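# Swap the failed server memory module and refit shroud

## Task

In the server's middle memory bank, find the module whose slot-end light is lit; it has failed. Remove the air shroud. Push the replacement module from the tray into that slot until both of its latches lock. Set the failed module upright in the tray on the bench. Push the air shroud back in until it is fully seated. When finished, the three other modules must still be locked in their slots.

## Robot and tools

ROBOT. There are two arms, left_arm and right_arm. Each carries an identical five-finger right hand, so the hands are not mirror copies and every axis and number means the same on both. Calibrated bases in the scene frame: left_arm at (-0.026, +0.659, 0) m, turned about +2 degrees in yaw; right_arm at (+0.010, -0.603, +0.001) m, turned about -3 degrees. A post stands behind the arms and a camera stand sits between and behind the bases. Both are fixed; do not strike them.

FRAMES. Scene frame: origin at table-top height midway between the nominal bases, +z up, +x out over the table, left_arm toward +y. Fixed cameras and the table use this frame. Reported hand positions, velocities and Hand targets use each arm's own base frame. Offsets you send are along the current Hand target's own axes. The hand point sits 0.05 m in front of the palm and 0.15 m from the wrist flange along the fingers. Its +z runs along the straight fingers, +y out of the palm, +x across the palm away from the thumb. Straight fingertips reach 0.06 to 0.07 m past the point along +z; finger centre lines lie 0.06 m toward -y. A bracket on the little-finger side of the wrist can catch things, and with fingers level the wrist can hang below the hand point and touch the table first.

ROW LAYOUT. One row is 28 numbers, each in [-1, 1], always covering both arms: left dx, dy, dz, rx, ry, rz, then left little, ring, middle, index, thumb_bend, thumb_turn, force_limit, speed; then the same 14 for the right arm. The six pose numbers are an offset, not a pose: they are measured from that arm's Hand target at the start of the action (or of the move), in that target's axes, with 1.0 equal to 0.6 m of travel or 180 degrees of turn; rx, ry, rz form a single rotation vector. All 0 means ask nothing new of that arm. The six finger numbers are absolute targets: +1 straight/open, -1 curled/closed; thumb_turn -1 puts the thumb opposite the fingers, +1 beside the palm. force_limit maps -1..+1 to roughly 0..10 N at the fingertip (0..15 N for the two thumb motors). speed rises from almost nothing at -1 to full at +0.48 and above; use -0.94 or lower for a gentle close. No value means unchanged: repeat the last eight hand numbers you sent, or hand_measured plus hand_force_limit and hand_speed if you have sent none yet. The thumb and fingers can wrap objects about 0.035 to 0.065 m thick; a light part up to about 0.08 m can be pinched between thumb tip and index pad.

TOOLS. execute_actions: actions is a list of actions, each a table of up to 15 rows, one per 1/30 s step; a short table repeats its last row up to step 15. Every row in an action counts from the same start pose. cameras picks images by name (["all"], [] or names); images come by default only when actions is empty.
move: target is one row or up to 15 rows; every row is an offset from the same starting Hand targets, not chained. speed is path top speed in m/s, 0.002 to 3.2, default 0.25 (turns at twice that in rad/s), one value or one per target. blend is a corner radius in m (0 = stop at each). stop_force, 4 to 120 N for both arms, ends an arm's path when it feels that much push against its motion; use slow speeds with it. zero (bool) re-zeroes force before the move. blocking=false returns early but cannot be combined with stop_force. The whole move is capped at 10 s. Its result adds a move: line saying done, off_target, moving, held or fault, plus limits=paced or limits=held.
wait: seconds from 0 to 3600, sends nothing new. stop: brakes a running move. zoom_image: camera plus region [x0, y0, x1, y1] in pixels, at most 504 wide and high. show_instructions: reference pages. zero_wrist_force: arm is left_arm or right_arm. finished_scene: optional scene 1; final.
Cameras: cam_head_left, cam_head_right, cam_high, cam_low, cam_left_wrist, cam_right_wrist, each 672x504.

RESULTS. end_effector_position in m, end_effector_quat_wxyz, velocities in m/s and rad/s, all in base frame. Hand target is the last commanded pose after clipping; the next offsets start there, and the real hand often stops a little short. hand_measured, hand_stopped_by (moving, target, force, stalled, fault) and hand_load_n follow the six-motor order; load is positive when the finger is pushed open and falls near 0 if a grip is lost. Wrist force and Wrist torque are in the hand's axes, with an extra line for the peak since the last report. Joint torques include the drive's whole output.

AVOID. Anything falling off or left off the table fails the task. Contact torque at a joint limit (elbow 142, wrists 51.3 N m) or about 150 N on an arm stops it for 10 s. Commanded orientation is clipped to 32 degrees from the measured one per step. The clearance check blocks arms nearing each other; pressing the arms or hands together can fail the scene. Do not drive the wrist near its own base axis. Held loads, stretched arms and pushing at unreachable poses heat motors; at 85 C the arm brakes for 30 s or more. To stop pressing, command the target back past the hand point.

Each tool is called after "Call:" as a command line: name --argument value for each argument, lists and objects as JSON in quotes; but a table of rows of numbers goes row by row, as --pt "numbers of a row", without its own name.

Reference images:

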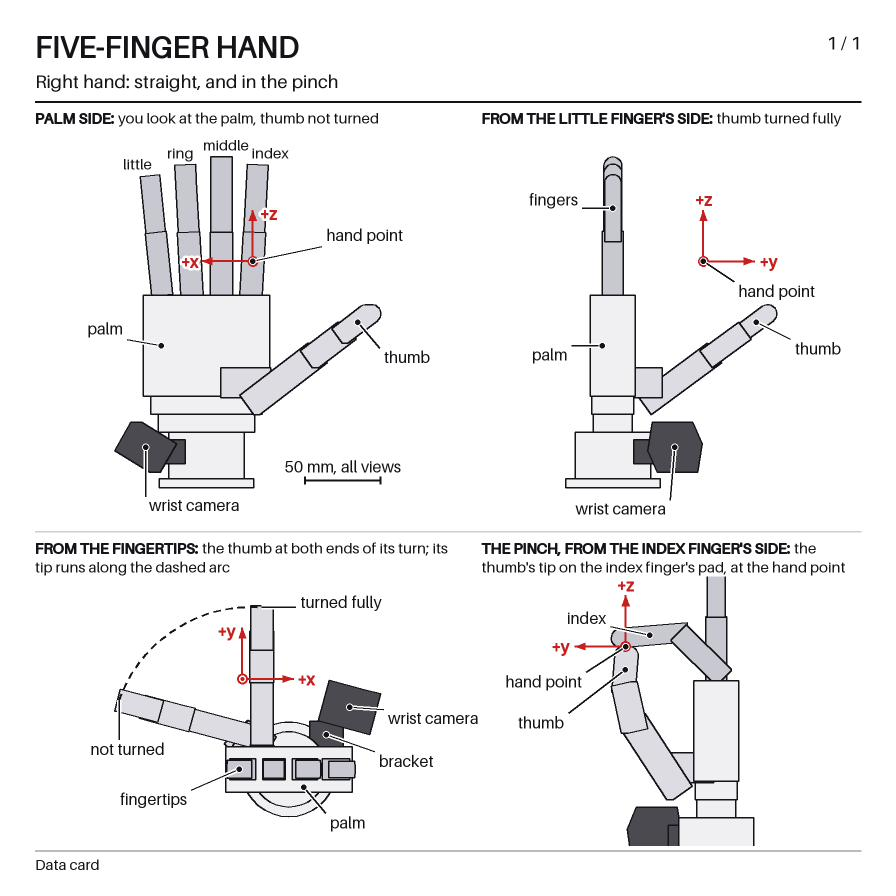

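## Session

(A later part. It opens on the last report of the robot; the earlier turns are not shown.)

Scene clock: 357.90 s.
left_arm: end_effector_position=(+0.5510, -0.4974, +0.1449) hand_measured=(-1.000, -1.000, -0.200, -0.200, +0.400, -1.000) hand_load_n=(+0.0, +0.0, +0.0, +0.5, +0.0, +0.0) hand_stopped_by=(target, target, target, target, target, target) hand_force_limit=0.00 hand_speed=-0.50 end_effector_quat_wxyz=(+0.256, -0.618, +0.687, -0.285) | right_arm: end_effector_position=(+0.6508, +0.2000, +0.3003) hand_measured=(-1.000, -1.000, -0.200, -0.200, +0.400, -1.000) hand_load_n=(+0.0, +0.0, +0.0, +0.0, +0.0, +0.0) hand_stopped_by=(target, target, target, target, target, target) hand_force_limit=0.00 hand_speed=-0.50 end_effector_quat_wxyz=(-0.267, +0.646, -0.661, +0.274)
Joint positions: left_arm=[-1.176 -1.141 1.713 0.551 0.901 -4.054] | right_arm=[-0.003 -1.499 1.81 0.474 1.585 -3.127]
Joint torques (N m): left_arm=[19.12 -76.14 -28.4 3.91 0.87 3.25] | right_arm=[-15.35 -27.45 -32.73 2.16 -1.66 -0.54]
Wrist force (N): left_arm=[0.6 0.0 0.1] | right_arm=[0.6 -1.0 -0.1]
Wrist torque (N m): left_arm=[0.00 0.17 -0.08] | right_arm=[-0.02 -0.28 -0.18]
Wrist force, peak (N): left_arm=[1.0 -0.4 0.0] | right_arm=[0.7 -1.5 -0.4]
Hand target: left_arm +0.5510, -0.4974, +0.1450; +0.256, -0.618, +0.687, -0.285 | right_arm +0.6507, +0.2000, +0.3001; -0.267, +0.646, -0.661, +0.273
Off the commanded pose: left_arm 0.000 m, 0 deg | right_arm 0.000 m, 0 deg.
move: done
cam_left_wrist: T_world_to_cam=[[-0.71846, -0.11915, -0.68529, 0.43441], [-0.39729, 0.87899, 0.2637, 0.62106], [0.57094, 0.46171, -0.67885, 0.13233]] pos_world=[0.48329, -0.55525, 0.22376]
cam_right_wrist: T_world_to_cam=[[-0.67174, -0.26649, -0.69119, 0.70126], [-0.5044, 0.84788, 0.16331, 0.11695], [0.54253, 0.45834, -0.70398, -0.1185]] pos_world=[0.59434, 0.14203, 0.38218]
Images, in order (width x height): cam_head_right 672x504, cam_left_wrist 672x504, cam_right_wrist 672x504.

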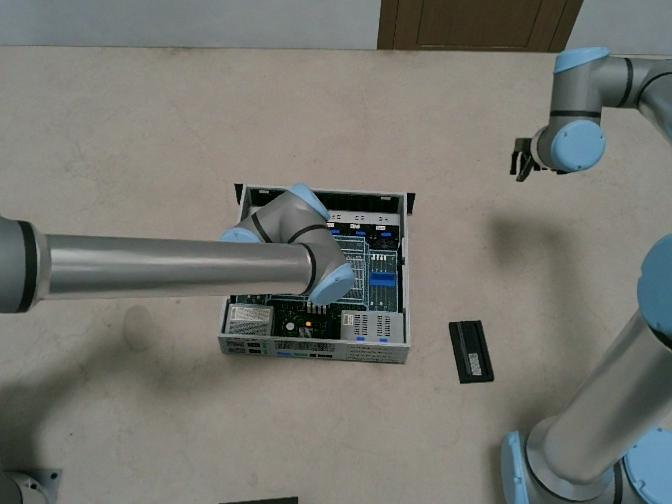

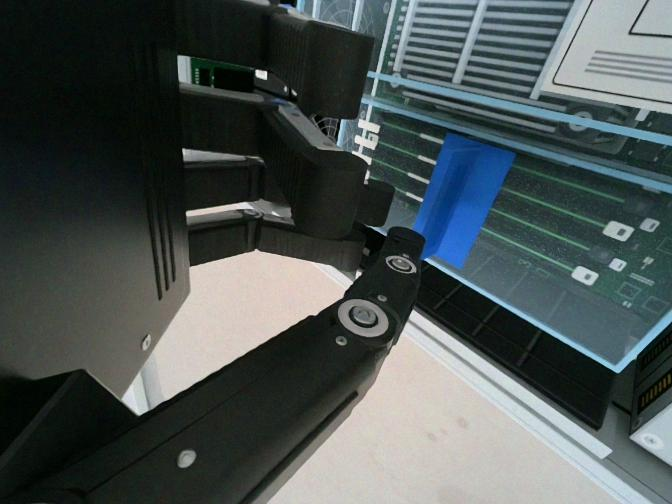

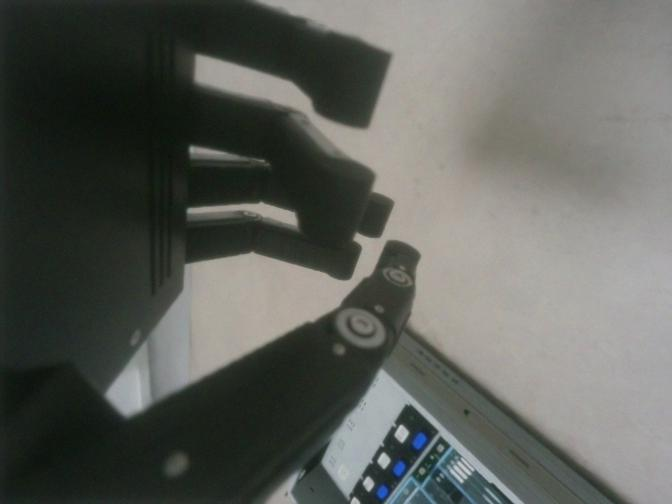

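Call:
move --target '[-0.0053,0.0323,0.0267,0,0,0,-1,-1,-0.2,-0.2,0.4,-1,0,-0.5,-0.4925,0.2855,-0.0970,0,0,0,-1,-1,-0.2,-0.2,0.4,-1,0,-0.5]' --speed 0.2 --cameras '["cam_left_wrist","cam_right_wrist","cam_low"]'

Call:
zoom_image --camera "cam_left_wrist" --region '[330, 130, 530, 300]'

Call:
zoom_image --camera "cam_low" --region '[280, 180, 672, 380]'

Call:
zoom_image --camera "cam_right_wrist" --region '[330, 100, 530, 300]'

Scene clock: 393.93 s.
left_arm: end_effector_position=(+0.5489, -0.4939, +0.1198) hand_measured=(-1.000, -1.000, -0.200, -0.200, +0.400, -1.000) hand_load_n=(+0.0, +0.0, +0.5, +0.0, +0.0, +0.0) hand_stopped_by=(target, target, target, target, target, target) hand_force_limit=0.00 hand_speed=-0.50 end_effector_quat_wxyz=(+0.256, -0.618, +0.687, -0.285) | right_arm: end_effector_position=(+0.4954, +0.4992, +0.2203) hand_measured=(-1.000, -1.000, -0.200, -0.200, +0.400, -1.000) hand_load_n=(+0.0, +0.0, +0.0, +0.0, +0.0, +0.0) hand_stopped_by=(target, target, target, target, target, target) hand_force_limit=0.00 hand_speed=-0.50 end_effector_quat_wxyz=(-0.267, +0.646, -0.661, +0.273)
Joint positions: left_arm=[-1.177 -1.123 1.739 0.508 0.9 -4.055] | right_arm=[0.633 -1.339 1.794 0.447 2.017 -2.642]
Joint torques (N m): left_arm=[-18.35 -75.95 -37.15 5.12 -2.86 -3.82] | right_arm=[3.23 -61.7 -30.46 -0.66 -1.35 -2.42]
Wrist force (N): left_arm=[0.4 -0.2 0.1] | right_arm=[0.7 -0.9 -0.3]
Wrist torque (N m): left_arm=[-0.04 0.20 0.10] | right_arm=[0.00 -0.29 -0.06]
Wrist force, peak (N): left_arm=[0.8 -0.5 -0.2] | right_arm=[2.6 -2.0 0.8]
Hand target: left_arm +0.5490, -0.4940, +0.1200; +0.256, -0.618, +0.687, -0.285 | right_arm +0.4954, +0.4992, +0.2203; -0.267, +0.646, -0.661, +0.273
Off the commanded pose: left_arm 0.000 m, 0 deg | right_arm 0.000 m, 0 deg.
move: done
cam_left_wrist: T_world_to_cam=[[-0.71846, -0.11915, -0.68529, 0.41617], [-0.39733, 0.87896, 0.26374, 0.62389], [0.57092, 0.46177, -0.67884, 0.1149]] pos_world=[0.48129, -0.55185, 0.19866]
cam_right_wrist: T_world_to_cam=[[-0.67201, -0.26654, -0.69091, 0.62143], [-0.50433, 0.8479, 0.16343, -0.20208], [0.54226, 0.45827, -0.70423, -0.22748]] pos_world=[0.43905, 0.44123, 0.30218]
Images, in order (width x height): cam_low 672x504, cam_left_wrist 672x504, cam_right_wrist 672x504.

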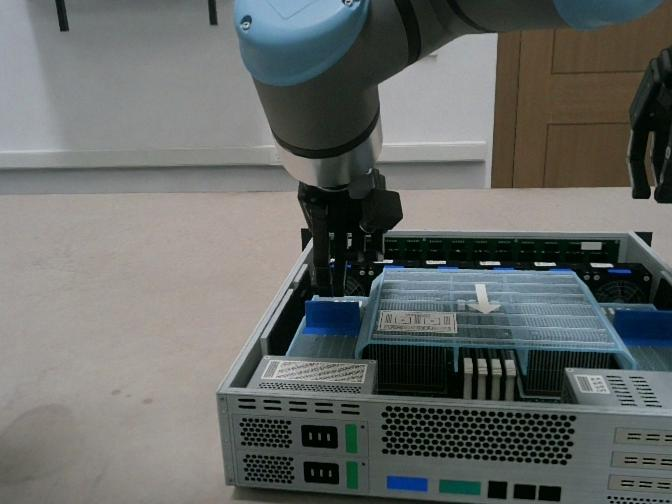

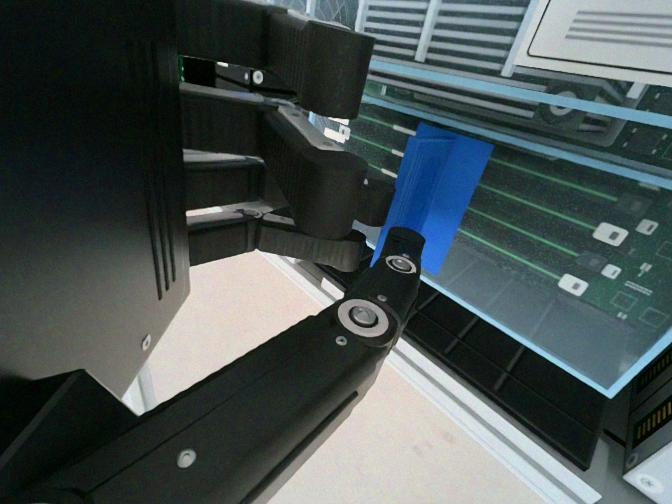

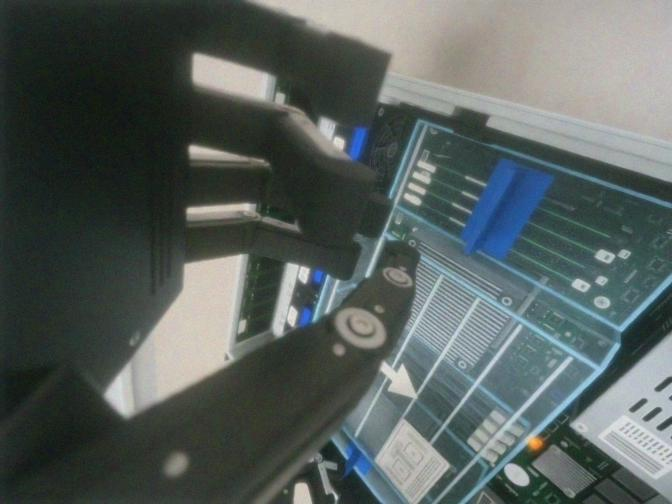

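Scaled by 2.520 from the camera's image (finer frame: 960x720).

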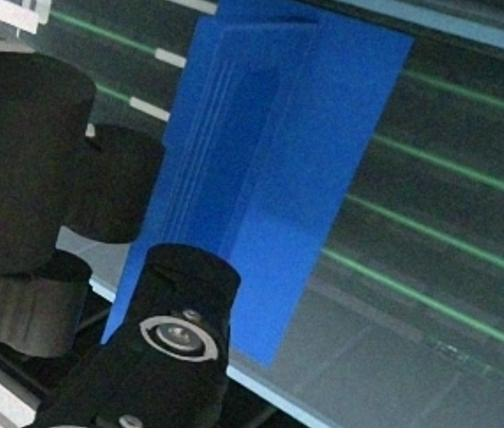

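Scaled by 1.286 from the camera's image (finer frame: 960x720).

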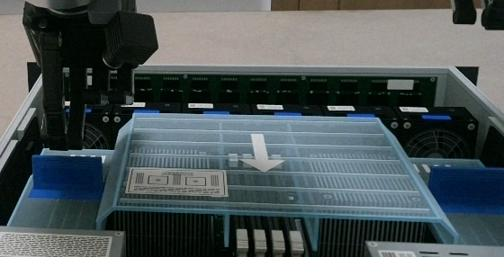

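Scaled by 2.520 from the camera's image (finer frame: 960x720).

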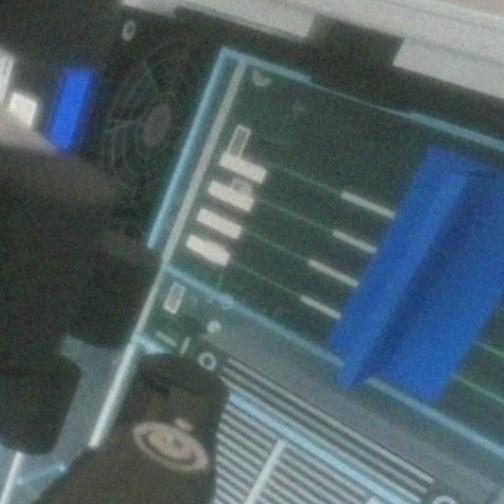

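Call:
move --target '[0,0.0253,0.0265,0,0,0,-1,-1,-0.1,-0.1,0.55,-1,0,-0.5,0.0143,0.102,0.11,0,0,0,-1,-1,-0.1,-0.1,0.55,-1,0,-0.5]' --speed 0.06 --cameras '["cam_left_wrist","cam_right_wrist","cam_low"]'

Call:
zoom_image --camera "cam_left_wrist" --region '[280, 130, 480, 330]'

Call:
zoom_image --camera "cam_low" --region '[280, 180, 672, 380]'

Call:
zoom_image --camera "cam_right_wrist" --region '[300, 100, 500, 300]'

Scene clock: 424.77 s.
left_arm: end_effector_position=(+0.5495, -0.4940, +0.0979) hand_measured=(-1.000, -1.000, -0.100, -0.100, +0.550, -1.000) hand_load_n=(+0.0, +0.0, +0.0, +0.0, -0.5, +0.0) hand_stopped_by=(target, target, target, target, target, target) hand_force_limit=0.00 hand_speed=-0.50 end_effector_quat_wxyz=(+0.256, -0.618, +0.687, -0.285) | right_arm: end_effector_position=(+0.4985, +0.4905, +0.1301) hand_measured=(-1.000, -1.000, -0.100, -0.100, +0.550, -1.000) hand_load_n=(+0.0, +0.0, +0.0, +0.0, +0.0, +0.0) hand_stopped_by=(target, target, target, target, target, target) hand_force_limit=0.00 hand_speed=-0.50 end_effector_quat_wxyz=(-0.267, +0.646, -0.661, +0.273)
Joint positions: left_arm=[-1.177 -1.101 1.752 0.473 0.901 -4.054] | right_arm=[0.617 -1.27 1.885 0.282 2.007 -2.656]
Joint torques (N m): left_arm=[20.88 -81.47 -29.59 3.86 1.22 4.44] | right_arm=[-1.69 -77.16 -41.57 3.17 -1.61 -2.17]
Wrist force (N): left_arm=[0.4 -0.3 -0.2] | right_arm=[1.0 -1.2 -0.2]
Wrist torque (N m): left_arm=[-0.03 0.21 -0.06] | right_arm=[-0.05 -0.36 -0.05]
Wrist force, peak (N): left_arm=[0.4 -3.8 -1.0] | right_arm=[1.0 -1.7 -0.4]
Hand target: left_arm +0.5495, -0.4940, +0.0980; +0.256, -0.618, +0.687, -0.285 | right_arm +0.4985, +0.4905, +0.1303; -0.267, +0.646, -0.661, +0.273
Off the commanded pose: left_arm 0.000 m, 0 deg | right_arm 0.000 m, 0 deg.
move: done
cam_left_wrist: T_world_to_cam=[[-0.71846, -0.11915, -0.68529, 0.40146], [-0.39729, 0.87899, 0.2637, 0.62989], [0.57094, 0.46171, -0.67885, 0.09964]] pos_world=[0.48179, -0.55185, 0.17666]
cam_right_wrist: T_world_to_cam=[[-0.67213, -0.26665, -0.69075, 0.55894], [-0.5043, 0.84793, 0.16338, -0.17849], [0.54214, 0.45815, -0.7044, -0.28843]] pos_world=[0.44205, 0.43253, 0.21208]
Images, in order (width x height): cam_low 672x504, cam_left_wrist 672x504, cam_right_wrist 672x504.

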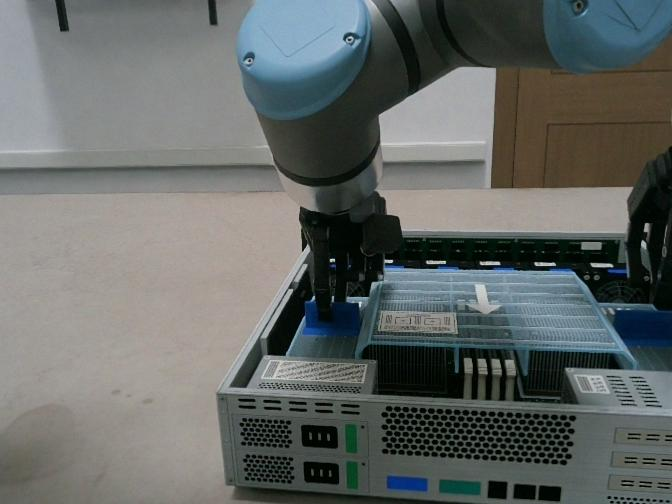

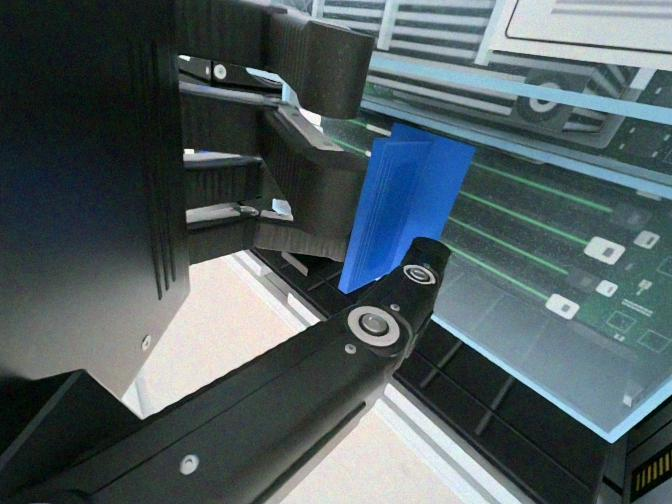

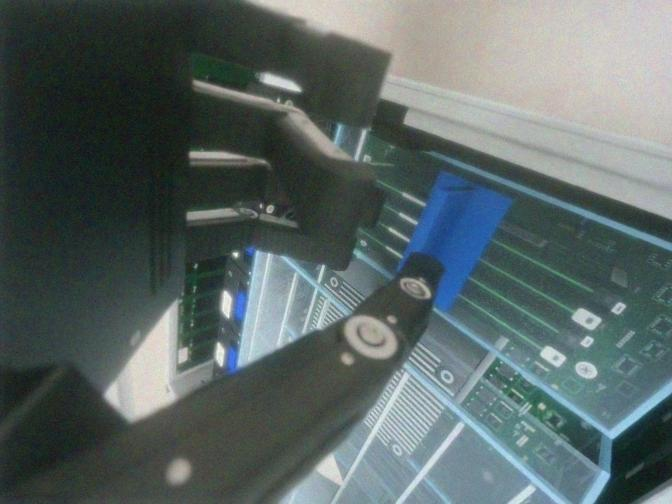

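Scaled by 2.520 from the camera's image (finer frame: 960x720).

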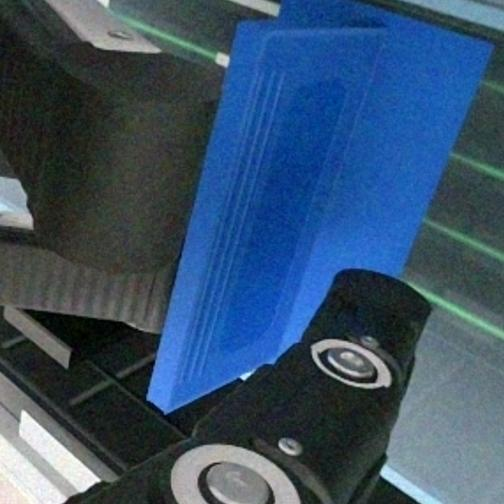

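Scaled by 1.286 from the camera's image (finer frame: 960x720).

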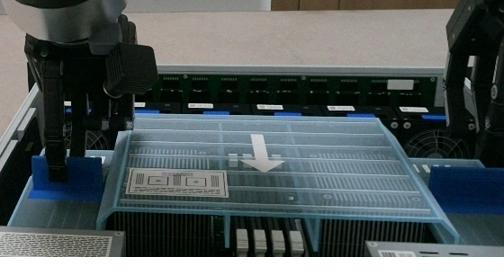

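Scaled by 2.520 from the camera's image (finer frame: 960x720).

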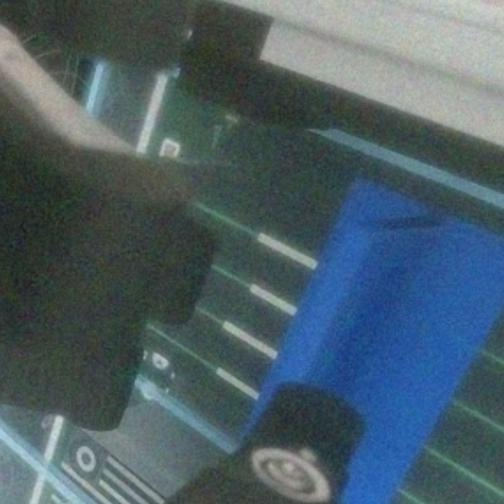

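Call:
move --target '[0,0,0,0,0,0,-1,-1,-0.35,-0.35,0.2,-1,-0.4,-0.85,-0.005,0.0376,0.0315,0,0,0,-1,-1,-0.1,-0.1,0.55,-1,0,-0.5]' --speed 0.04 --cameras '["cam_left_wrist","cam_right_wrist","cam_low"]'

Call:
zoom_image --camera "cam_left_wrist" --region '[280, 130, 480, 330]'

Call:
zoom_image --camera "cam_right_wrist" --region '[300, 130, 500, 330]'

Scene clock: 449.73 s.
left_arm: end_effector_position=(+0.5495, -0.4940, +0.0980) hand_measured=(-1.000, -1.000, -0.126, -0.194, +0.200, -1.000) hand_load_n=(+0.0, +0.0, +2.0, +6.5, +0.5, +0.0) hand_stopped_by=(target, target, force, force, target, target) hand_force_limit=-0.40 hand_speed=-0.85 end_effector_quat_wxyz=(+0.256, -0.618, +0.687, -0.285) | right_arm: end_effector_position=(+0.4959, +0.4936, +0.1010) hand_measured=(-1.000, -1.000, -0.100, -0.100, +0.550, -1.000) hand_load_n=(+0.5, +0.0, +0.0, +0.0, +0.0, +0.0) hand_stopped_by=(target, target, target, target, target, target) hand_force_limit=0.00 hand_speed=-0.50 end_effector_quat_wxyz=(-0.267, +0.646, -0.661, +0.273)
Joint positions: left_arm=[-1.177 -1.101 1.752 0.473 0.901 -4.054] | right_arm=[0.624 -1.239 1.904 0.234 2.011 -2.65]
Joint torques (N m): left_arm=[13.07 -82.8 -39.08 5.58 -0.68 2.44] | right_arm=[-11.79 -75.56 -38.73 3.81 0.23 -1.31]
Wrist force (N): left_arm=[0.1 -1.4 5.0] | right_arm=[0.6 -1.0 0.0]
Wrist torque (N m): left_arm=[-0.05 0.12 -0.05] | right_arm=[-0.04 -0.31 -0.21]
Wrist force, peak (N): left_arm=[0.3 -1.6 6.0] | right_arm=[1.1 -1.7 -0.6]
Hand target: left_arm +0.5495, -0.4940, +0.0980; +0.256, -0.618, +0.687, -0.285 | right_arm +0.4959, +0.4936, +0.1010; -0.267, +0.646, -0.661, +0.273
Off the commanded pose: left_arm 0.000 m, 0 deg | right_arm 0.000 m, 0 deg.
move: done
cam_left_wrist: T_world_to_cam=[[-0.71843, -0.11921, -0.68531, 0.40147], [-0.39734, 0.87898, 0.26365, 0.62998], [0.57094, 0.46171, -0.67885, 0.09976]] pos_world=[0.48179, -0.55195, 0.17676]
cam_right_wrist: T_world_to_cam=[[-0.67193, -0.26659, -0.69097, 0.53791], [-0.50437, 0.8479, 0.16333, -0.17757], [0.54234, 0.45825, -0.70419, -0.30916]] pos_world=[0.43955, 0.43563, 0.18298]
Images, in order (width x height): cam_low 672x504, cam_left_wrist 672x504, cam_right_wrist 672x504.

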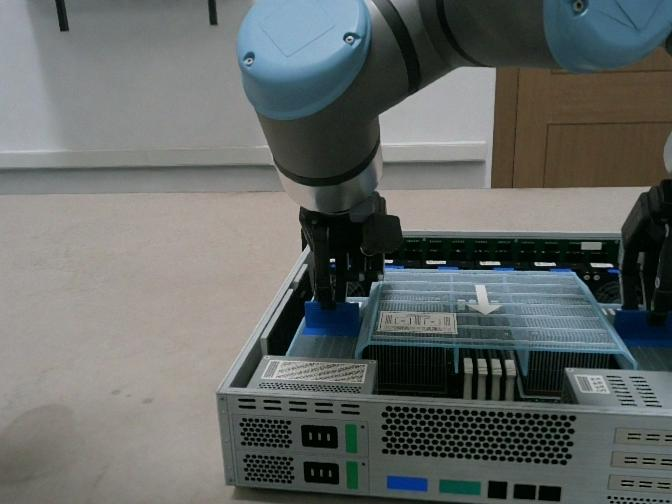

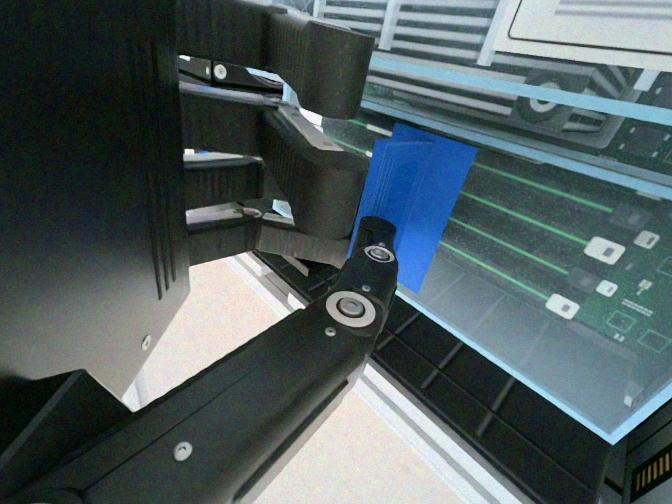

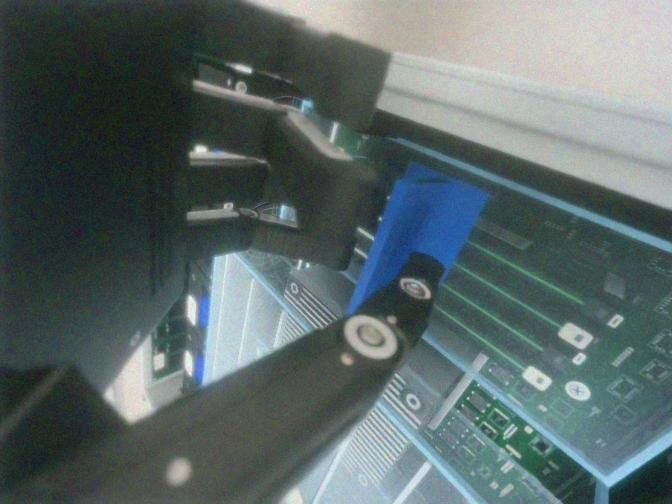

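Scaled by 2.520 from the camera's image (finer frame: 960x720).

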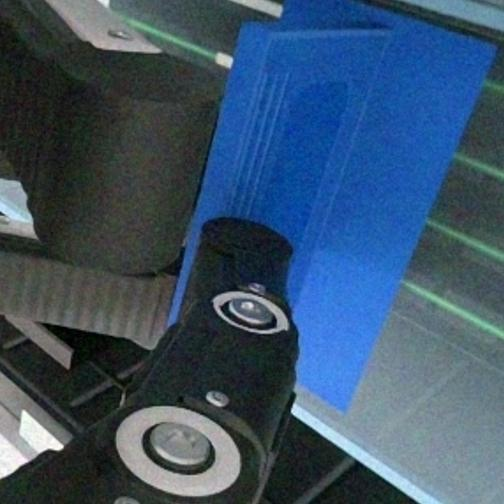

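Scaled by 2.520 from the camera's image (finer frame: 960x720).

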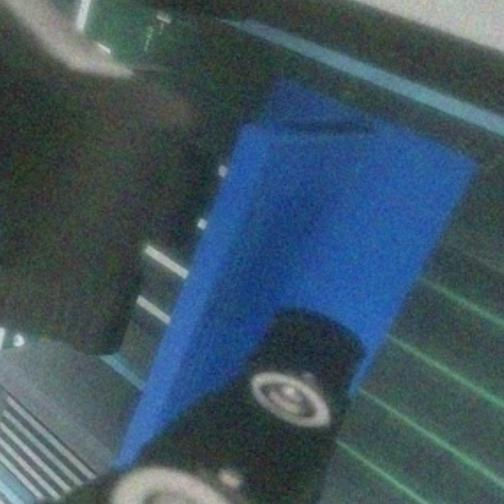

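Call:
move --target '[0,0,0,0,0,0,-1,-1,-0.35,-0.35,-0.2,-1,0,-0.85,0,0.013,0.013,0,0,0,-1,-1,-0.1,-0.1,0.55,-1,0,-0.5]' --speed 0.03 --cameras '["cam_left_wrist","cam_right_wrist","cam_low"]'

Call:
zoom_image --camera "cam_low" --region '[280, 180, 672, 380]'

Call:
zoom_image --camera "cam_right_wrist" --region '[300, 130, 500, 330]'

Scene clock: 483.00 s.
left_arm: end_effector_position=(+0.5495, -0.4940, +0.0980) hand_measured=(-1.000, -1.000, -0.126, -0.194, +0.170, -1.000) hand_load_n=(+0.0, +0.0, +2.0, +6.0, +7.5, +0.5) hand_stopped_by=(target, target, force, force, force, target) hand_force_limit=0.00 hand_speed=-0.85 end_effector_quat_wxyz=(+0.256, -0.618, +0.687, -0.285) | right_arm: end_effector_position=(+0.4959, +0.4936, +0.0898) hand_measured=(-1.000, -1.000, -0.100, -0.100, +0.550, -1.000) hand_load_n=(+0.0, +0.0, +0.0, +0.0, +0.0, +0.0) hand_stopped_by=(target, target, target, target, target, target) hand_force_limit=0.00 hand_speed=-0.50 end_effector_quat_wxyz=(-0.267, +0.646, -0.661, +0.273)
Joint positions: left_arm=[-1.177 -1.101 1.752 0.473 0.901 -4.054] | right_arm=[0.624 -1.227 1.911 0.214 2.011 -2.65]
Joint torques (N m): left_arm=[8.4 -79.51 -35.16 5.94 -1.37 1.55] | right_arm=[-7.68 -74.81 -36.46 3.91 0.71 -0.35]
Wrist force (N): left_arm=[0.4 0.5 1.8] | right_arm=[0.9 -0.8 -0.2]
Wrist torque (N m): left_arm=[-0.05 0.18 -0.03] | right_arm=[0.00 -0.34 -0.18]
Wrist force, peak (N): left_arm=[-0.1 -1.0 5.3] | right_arm=[1.4 -1.3 0.1]
Hand target: left_arm +0.5495, -0.4940, +0.0980; +0.256, -0.618, +0.687, -0.285 | right_arm +0.4959, +0.4936, +0.0900; -0.267, +0.646, -0.661, +0.273
Off the commanded pose: left_arm 0.000 m, 0 deg | right_arm 0.000 m, 0 deg.
move: done
cam_left_wrist: T_world_to_cam=[[-0.71843, -0.11921, -0.68531, 0.40147], [-0.39734, 0.87898, 0.26365, 0.62998], [0.57094, 0.46171, -0.67885, 0.09976]] pos_world=[0.48179, -0.55195, 0.17676]
cam_right_wrist: T_world_to_cam=[[-0.672, -0.26665, -0.69088, 0.53008], [-0.50439, 0.84789, 0.16335, -0.17576], [0.54223, 0.45824, -0.70428, -0.317]] pos_world=[0.43944, 0.43563, 0.17168]
Images, in order (width x height): cam_low 672x504, cam_left_wrist 672x504, cam_right_wrist 672x504.

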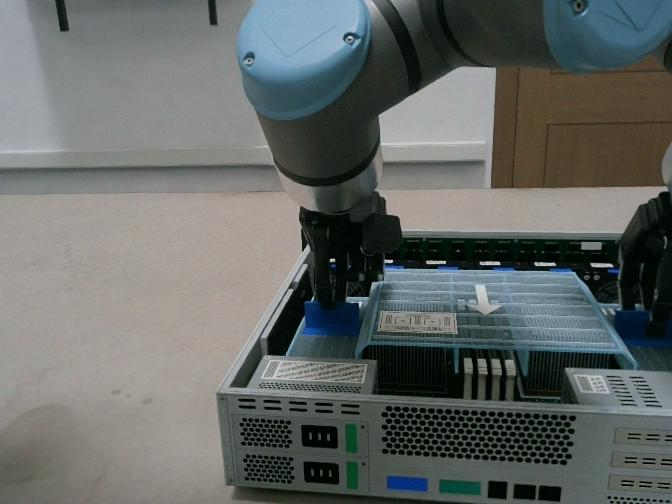

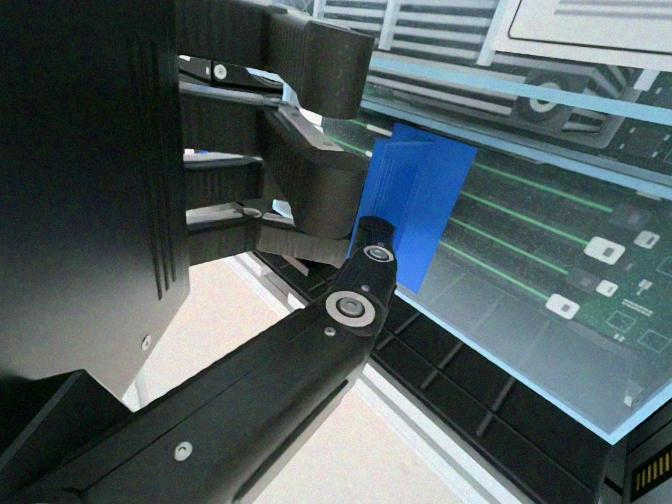

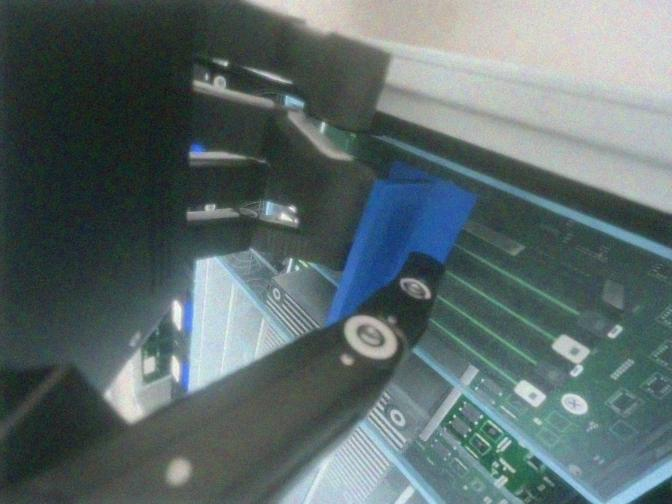

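Scaled by 1.286 from the camera's image (finer frame: 960x720).

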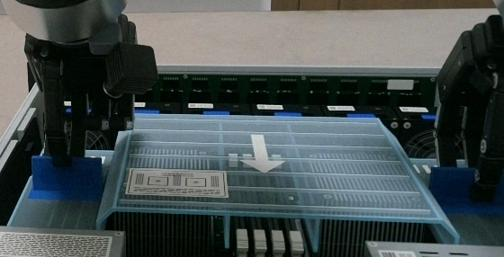

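Scaled by 2.520 from the camera's image (finer frame: 960x720).

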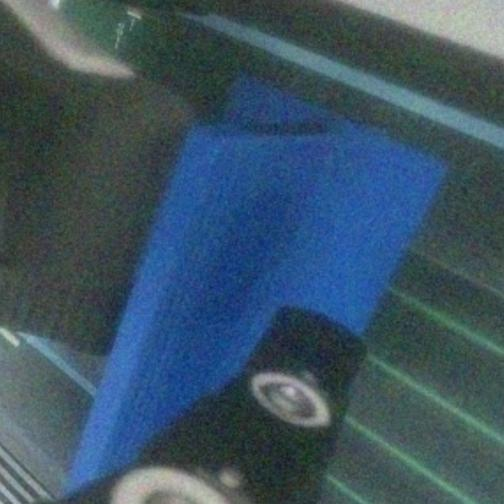

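Call:
zoom_image --camera "cam_low" --region '[592, 260, 672, 350]'

Call:
zoom_image --camera "cam_low" --region '[290, 260, 370, 350]'

Scaled by 5.600 from the camera's image (finer frame: 960x720).

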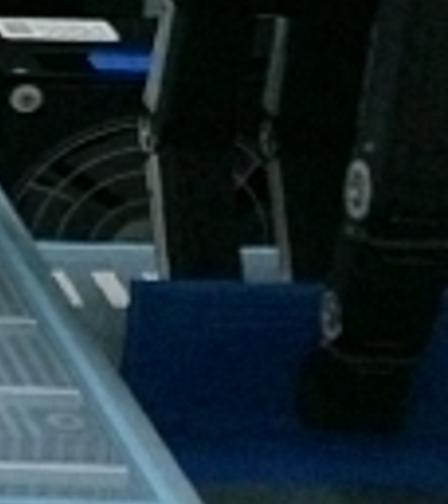

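Scaled by 5.600 from the camera's image (finer frame: 960x720).

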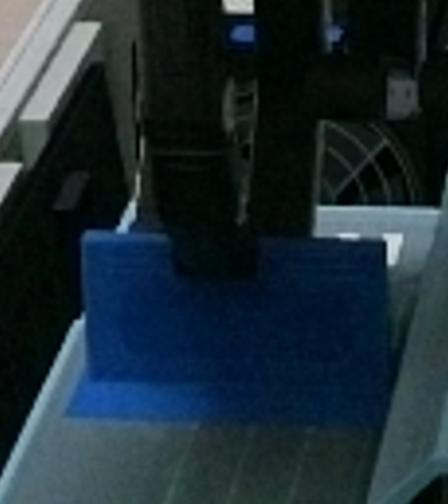

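Call:
zoom_image --camera "cam_right_wrist" --region '[300, 200, 420, 320]'

Call:
zoom_image --camera "cam_left_wrist" --region '[300, 180, 420, 300]'

Scaled by 4.200 from the camera's image (finer frame: 960x720).

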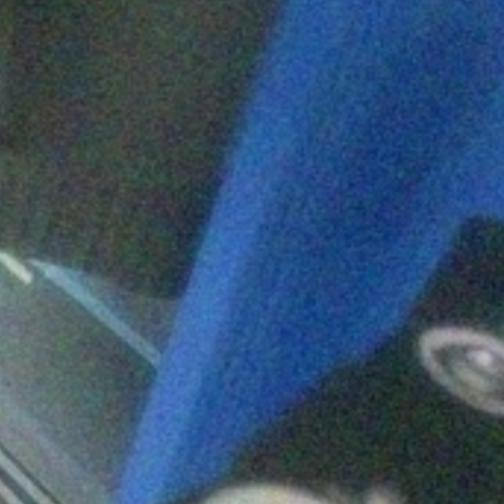

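Scaled by 4.200 from the camera's image (finer frame: 960x720).

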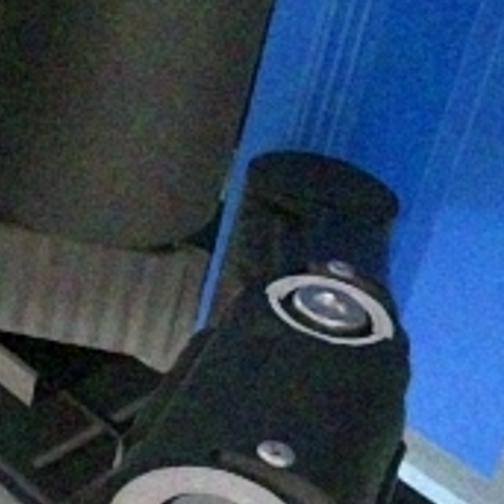

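Call:
move --target '[0,0,0,0,0,0,-1,-1,-0.35,-0.35,-0.2,-1,0,-0.85,0,0,0,0,0,0,-1,-1,-0.35,-0.35,-0.2,-1,-0.4,-0.85]' --speed 0.03 --cameras '["cam_right_wrist","cam_low"]'

Call:
zoom_image --camera "cam_low" --region '[592, 260, 672, 350]'

Call:
zoom_image --camera "cam_right_wrist" --region '[300, 200, 420, 320]'

Scene clock: 520.90 s.
left_arm: end_effector_position=(+0.5495, -0.4940, +0.0980) hand_measured=(-1.000, -1.000, -0.126, -0.194, +0.170, -1.000) hand_load_n=(+0.5, +0.0, +2.0, +6.0, +8.0, +0.0) hand_stopped_by=(target, target, force, force, force, target) hand_force_limit=0.00 hand_speed=-0.85 end_effector_quat_wxyz=(+0.256, -0.618, +0.687, -0.285) | right_arm: end_effector_position=(+0.4959, +0.4936, +0.0900) hand_measured=(-1.000, -1.000, -0.264, -0.334, +0.346, -1.000) hand_load_n=(+0.0, +0.0, +7.5, +2.5, +4.5, +0.0) hand_stopped_by=(target, target, force, force, force, target) hand_force_limit=-0.40 hand_speed=-0.85 end_effector_quat_wxyz=(-0.267, +0.646, -0.661, +0.273)
Joint positions: left_arm=[-1.177 -1.101 1.752 0.473 0.901 -4.054] | right_arm=[0.624 -1.227 1.911 0.214 2.011 -2.65]
Joint torques (N m): left_arm=[3.77 -82.91 -30.15 5.61 -1.02 -0.81] | right_arm=[4.59 -75.06 -34 3.6 2.79 2.52]
Wrist force (N): left_arm=[0.4 0.9 1.2] | right_arm=[0.9 -2.4 5.5]
Wrist torque (N m): left_arm=[-0.04 0.19 -0.02] | right_arm=[0.02 -0.41 -0.23]
Wrist force, peak (N): left_arm=[0.6 0.8 2.2] | right_arm=[1.4 -3.2 6.7]
Hand target: left_arm +0.5495, -0.4940, +0.0980; +0.256, -0.618, +0.687, -0.285 | right_arm +0.4959, +0.4936, +0.0900; -0.267, +0.646, -0.661, +0.273
Off the commanded pose: left_arm 0.000 m, 0 deg | right_arm 0.000 m, 0 deg.
move: done
cam_right_wrist: T_world_to_cam=[[-0.67191, -0.26658, -0.69099, 0.53023], [-0.50441, 0.84786, 0.16339, -0.17573], [0.54231, 0.45833, -0.70415, -0.317]] pos_world=[0.43955, 0.43563, 0.17188]
Images, in order (width x height): cam_low 672x504, cam_right_wrist 672x504.

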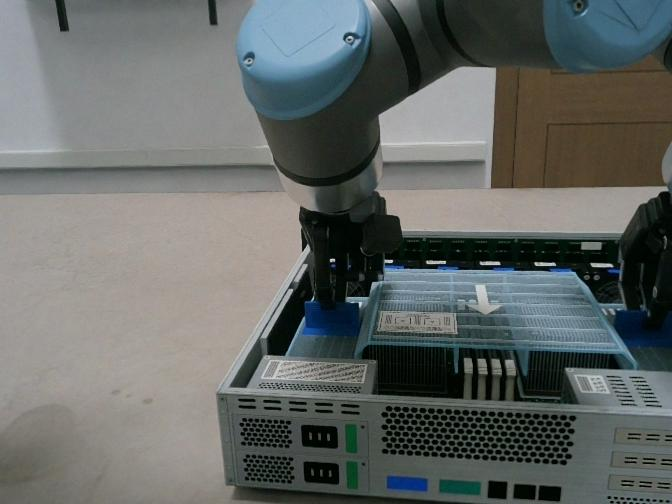

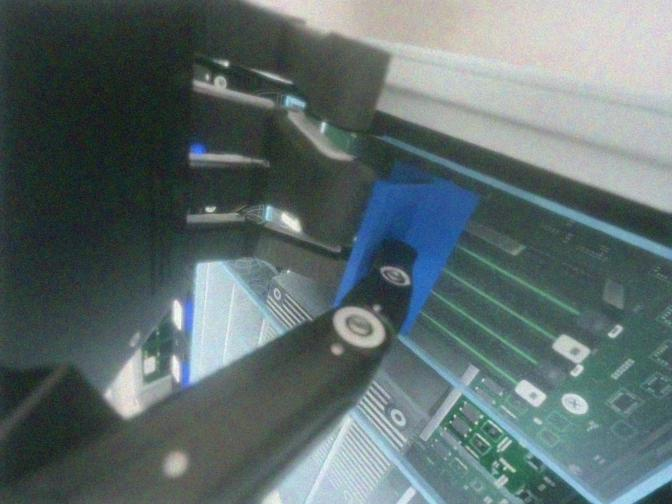

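Scaled by 5.600 from the camera's image (finer frame: 960x720).

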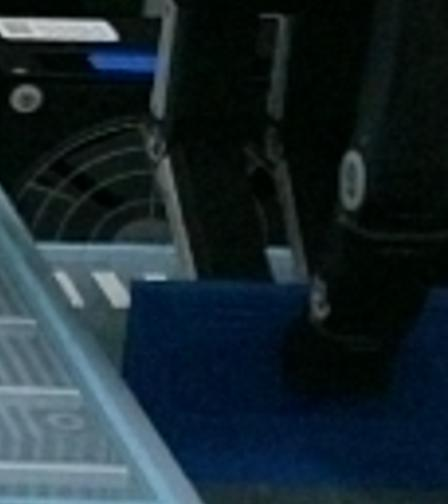

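Scaled by 4.200 from the camera's image (finer frame: 960x720).

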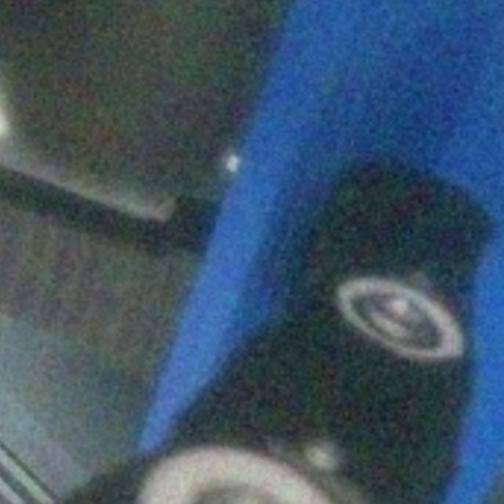

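Call:
move --target '[0,0,0,0,0,0,-1,-1,-0.35,-0.35,-0.22,-1,0.3,-0.85,0,0,0,0,0,0,-1,-1,-0.35,-0.35,-0.22,-1,0.3,-0.85]' --speed 0.03 --cameras '[]'

Call:
move --target '[0,-0.0118,-0.0118,0,0,0,-1,-1,-0.35,-0.35,-0.22,-1,0.3,-0.85,0,-0.0118,-0.0118,0,0,0,-1,-1,-0.35,-0.35,-0.22,-1,0.3,-0.85]' --speed 0.02 --cameras '["cam_left_wrist","cam_right_wrist","cam_low"]'

Scene clock: 529.30 s.
left_arm: end_effector_position=(+0.5495, -0.4940, +0.0980) hand_measured=(-1.000, -1.000, -0.126, -0.194, +0.162, -1.000) hand_load_n=(+0.0, +0.0, +1.5, +6.5, +10.0, +0.5) hand_stopped_by=(target, target, force, force, force, target) hand_force_limit=0.30 hand_speed=-0.85 end_effector_quat_wxyz=(+0.256, -0.618, +0.687, -0.285) | right_arm: end_effector_position=(+0.4959, +0.4936, +0.0900) hand_measured=(-1.000, -1.000, -0.264, -0.334, +0.322, -1.000) hand_load_n=(+0.0, +0.0, +7.5, +2.5, +10.0, +0.5) hand_stopped_by=(target, target, force, force, force, target) hand_force_limit=0.30 hand_speed=-0.85 end_effector_quat_wxyz=(-0.267, +0.646, -0.661, +0.273)
Joint positions: left_arm=[-1.177 -1.101 1.752 0.473 0.901 -4.054] | right_arm=[0.624 -1.227 1.911 0.214 2.011 -2.65]
Joint torques (N m): left_arm=[-4.51 -79.95 -25.51 5.53 -1.01 -1.28] | right_arm=[7.05 -75.4 -24.69 2.85 2.71 2.38]
Wrist force (N): left_arm=[0.5 0.6 0.8] | right_arm=[1.0 -1.6 4.1]
Wrist torque (N m): left_arm=[-0.05 0.18 -0.02] | right_arm=[0.05 -0.44 -0.20]
Wrist force, peak (N): left_arm=[-0.1 1.2 1.4] | right_arm=[1.4 -2.4 5.8]
Hand target: left_arm +0.5495, -0.4940, +0.0980; +0.256, -0.618, +0.687, -0.285 | right_arm +0.4959, +0.4936, +0.0900; -0.267, +0.646, -0.661, +0.273
Off the commanded pose: left_arm 0.000 m, 0 deg | right_arm 0.000 m, 0 deg.
move: done

Scene clock: 530.07 s.
left_arm: end_effector_position=(+0.5495, -0.4940, +0.1081) hand_measured=(-1.000, -1.000, -0.126, -0.196, +0.160, -1.000) hand_load_n=(+0.0, +0.0, +1.5, +0.0, +0.0, +0.0) hand_stopped_by=(target, target, force, force, force, target) hand_force_limit=0.30 hand_speed=-0.85 end_effector_quat_wxyz=(+0.256, -0.618, +0.687, -0.285) | right_arm: end_effector_position=(+0.4960, +0.4936, +0.1002) hand_measured=(-1.000, -1.000, -0.264, -0.334, +0.322, -1.000) hand_load_n=(+0.0, +0.0, +8.5, +3.0, +10.0, +1.0) hand_stopped_by=(target, target, force, force, force, target) hand_force_limit=0.30 hand_speed=-0.85 end_effector_quat_wxyz=(-0.267, +0.646, -0.661, +0.273)
Joint positions: left_arm=[-1.177 -1.112 1.746 0.489 0.901 -4.054] | right_arm=[0.624 -1.238 1.904 0.232 2.011 -2.65]
Joint torques (N m): left_arm=[-1.82 -63.15 -34.81 1.3 -1.58 -1.32] | right_arm=[-0.64 -55.7 -33.37 0.03 2.41 1.81]
Wrist force (N): left_arm=[0.4 -0.5 1.5] | right_arm=[-0.4 3.8 5.5]
Wrist torque (N m): left_arm=[-0.05 0.16 -0.07] | right_arm=[0.04 -0.45 -0.12]
Wrist force, peak (N): left_arm=[0.3 -1.4 4.9] | right_arm=[1.2 3.6 6.7]
Hand target: left_arm +0.5495, -0.4940, +0.1080; +0.256, -0.618, +0.687, -0.285 | right_arm +0.4959, +0.4936, +0.1000; -0.267, +0.646, -0.661, +0.273
Off the commanded pose: left_arm 0.000 m, 0 deg | right_arm 0.000 m, 0 deg.
move: done
cam_left_wrist: T_world_to_cam=[[-0.71843, -0.11921, -0.68531, 0.40846], [-0.39734, 0.87898, 0.26365, 0.6273], [0.57094, 0.46171, -0.67885, 0.10668]] pos_world=[0.48179, -0.55195, 0.18696]
cam_right_wrist: T_world_to_cam=[[-0.67187, -0.26655, -0.69104, 0.53726], [-0.50442, 0.84786, 0.1634, -0.17739], [0.54235, 0.45836, -0.7041, -0.30986]] pos_world=[0.43955, 0.43563, 0.18208]
Images, in order (width x height): cam_low 672x504, cam_left_wrist 672x504, cam_right_wrist 672x504.

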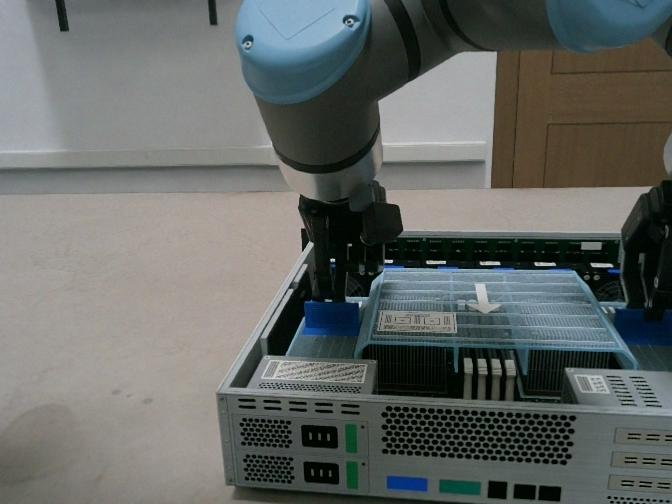

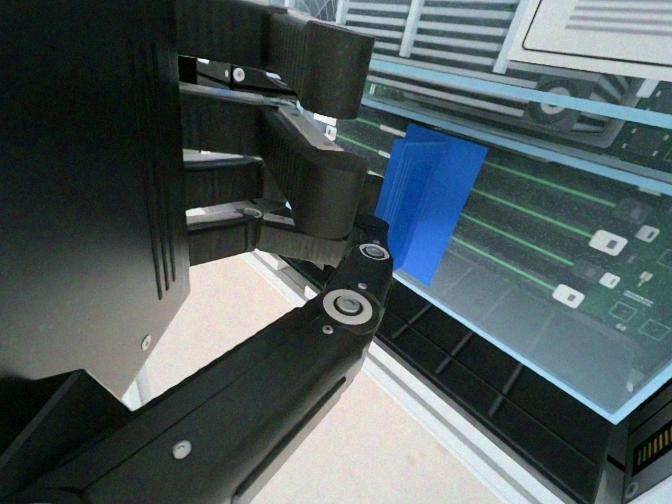

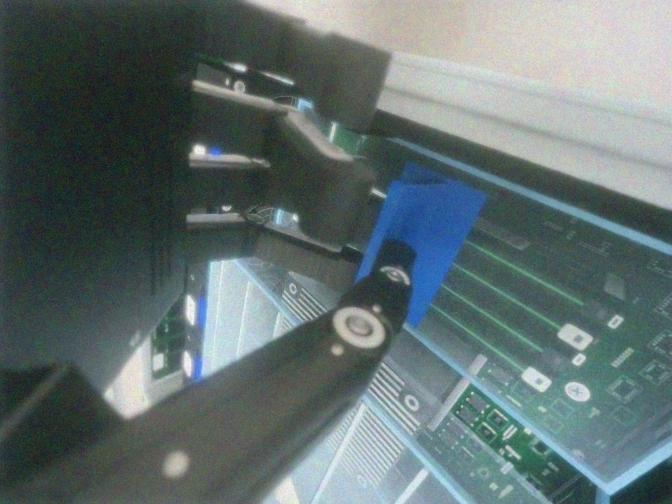

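Call:
zoom_image --camera "cam_low" --region '[592, 260, 672, 350]'

Call:
zoom_image --camera "cam_low" --region '[290, 260, 370, 350]'

Scaled by 5.600 from the camera's image (finer frame: 960x720).

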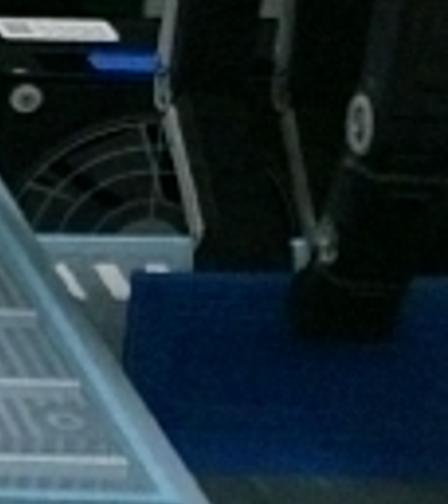

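Scaled by 5.600 from the camera's image (finer frame: 960x720).

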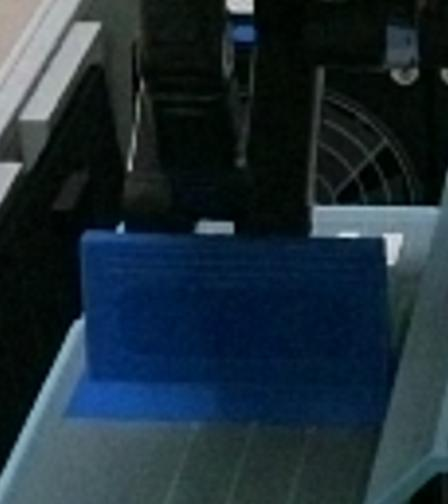

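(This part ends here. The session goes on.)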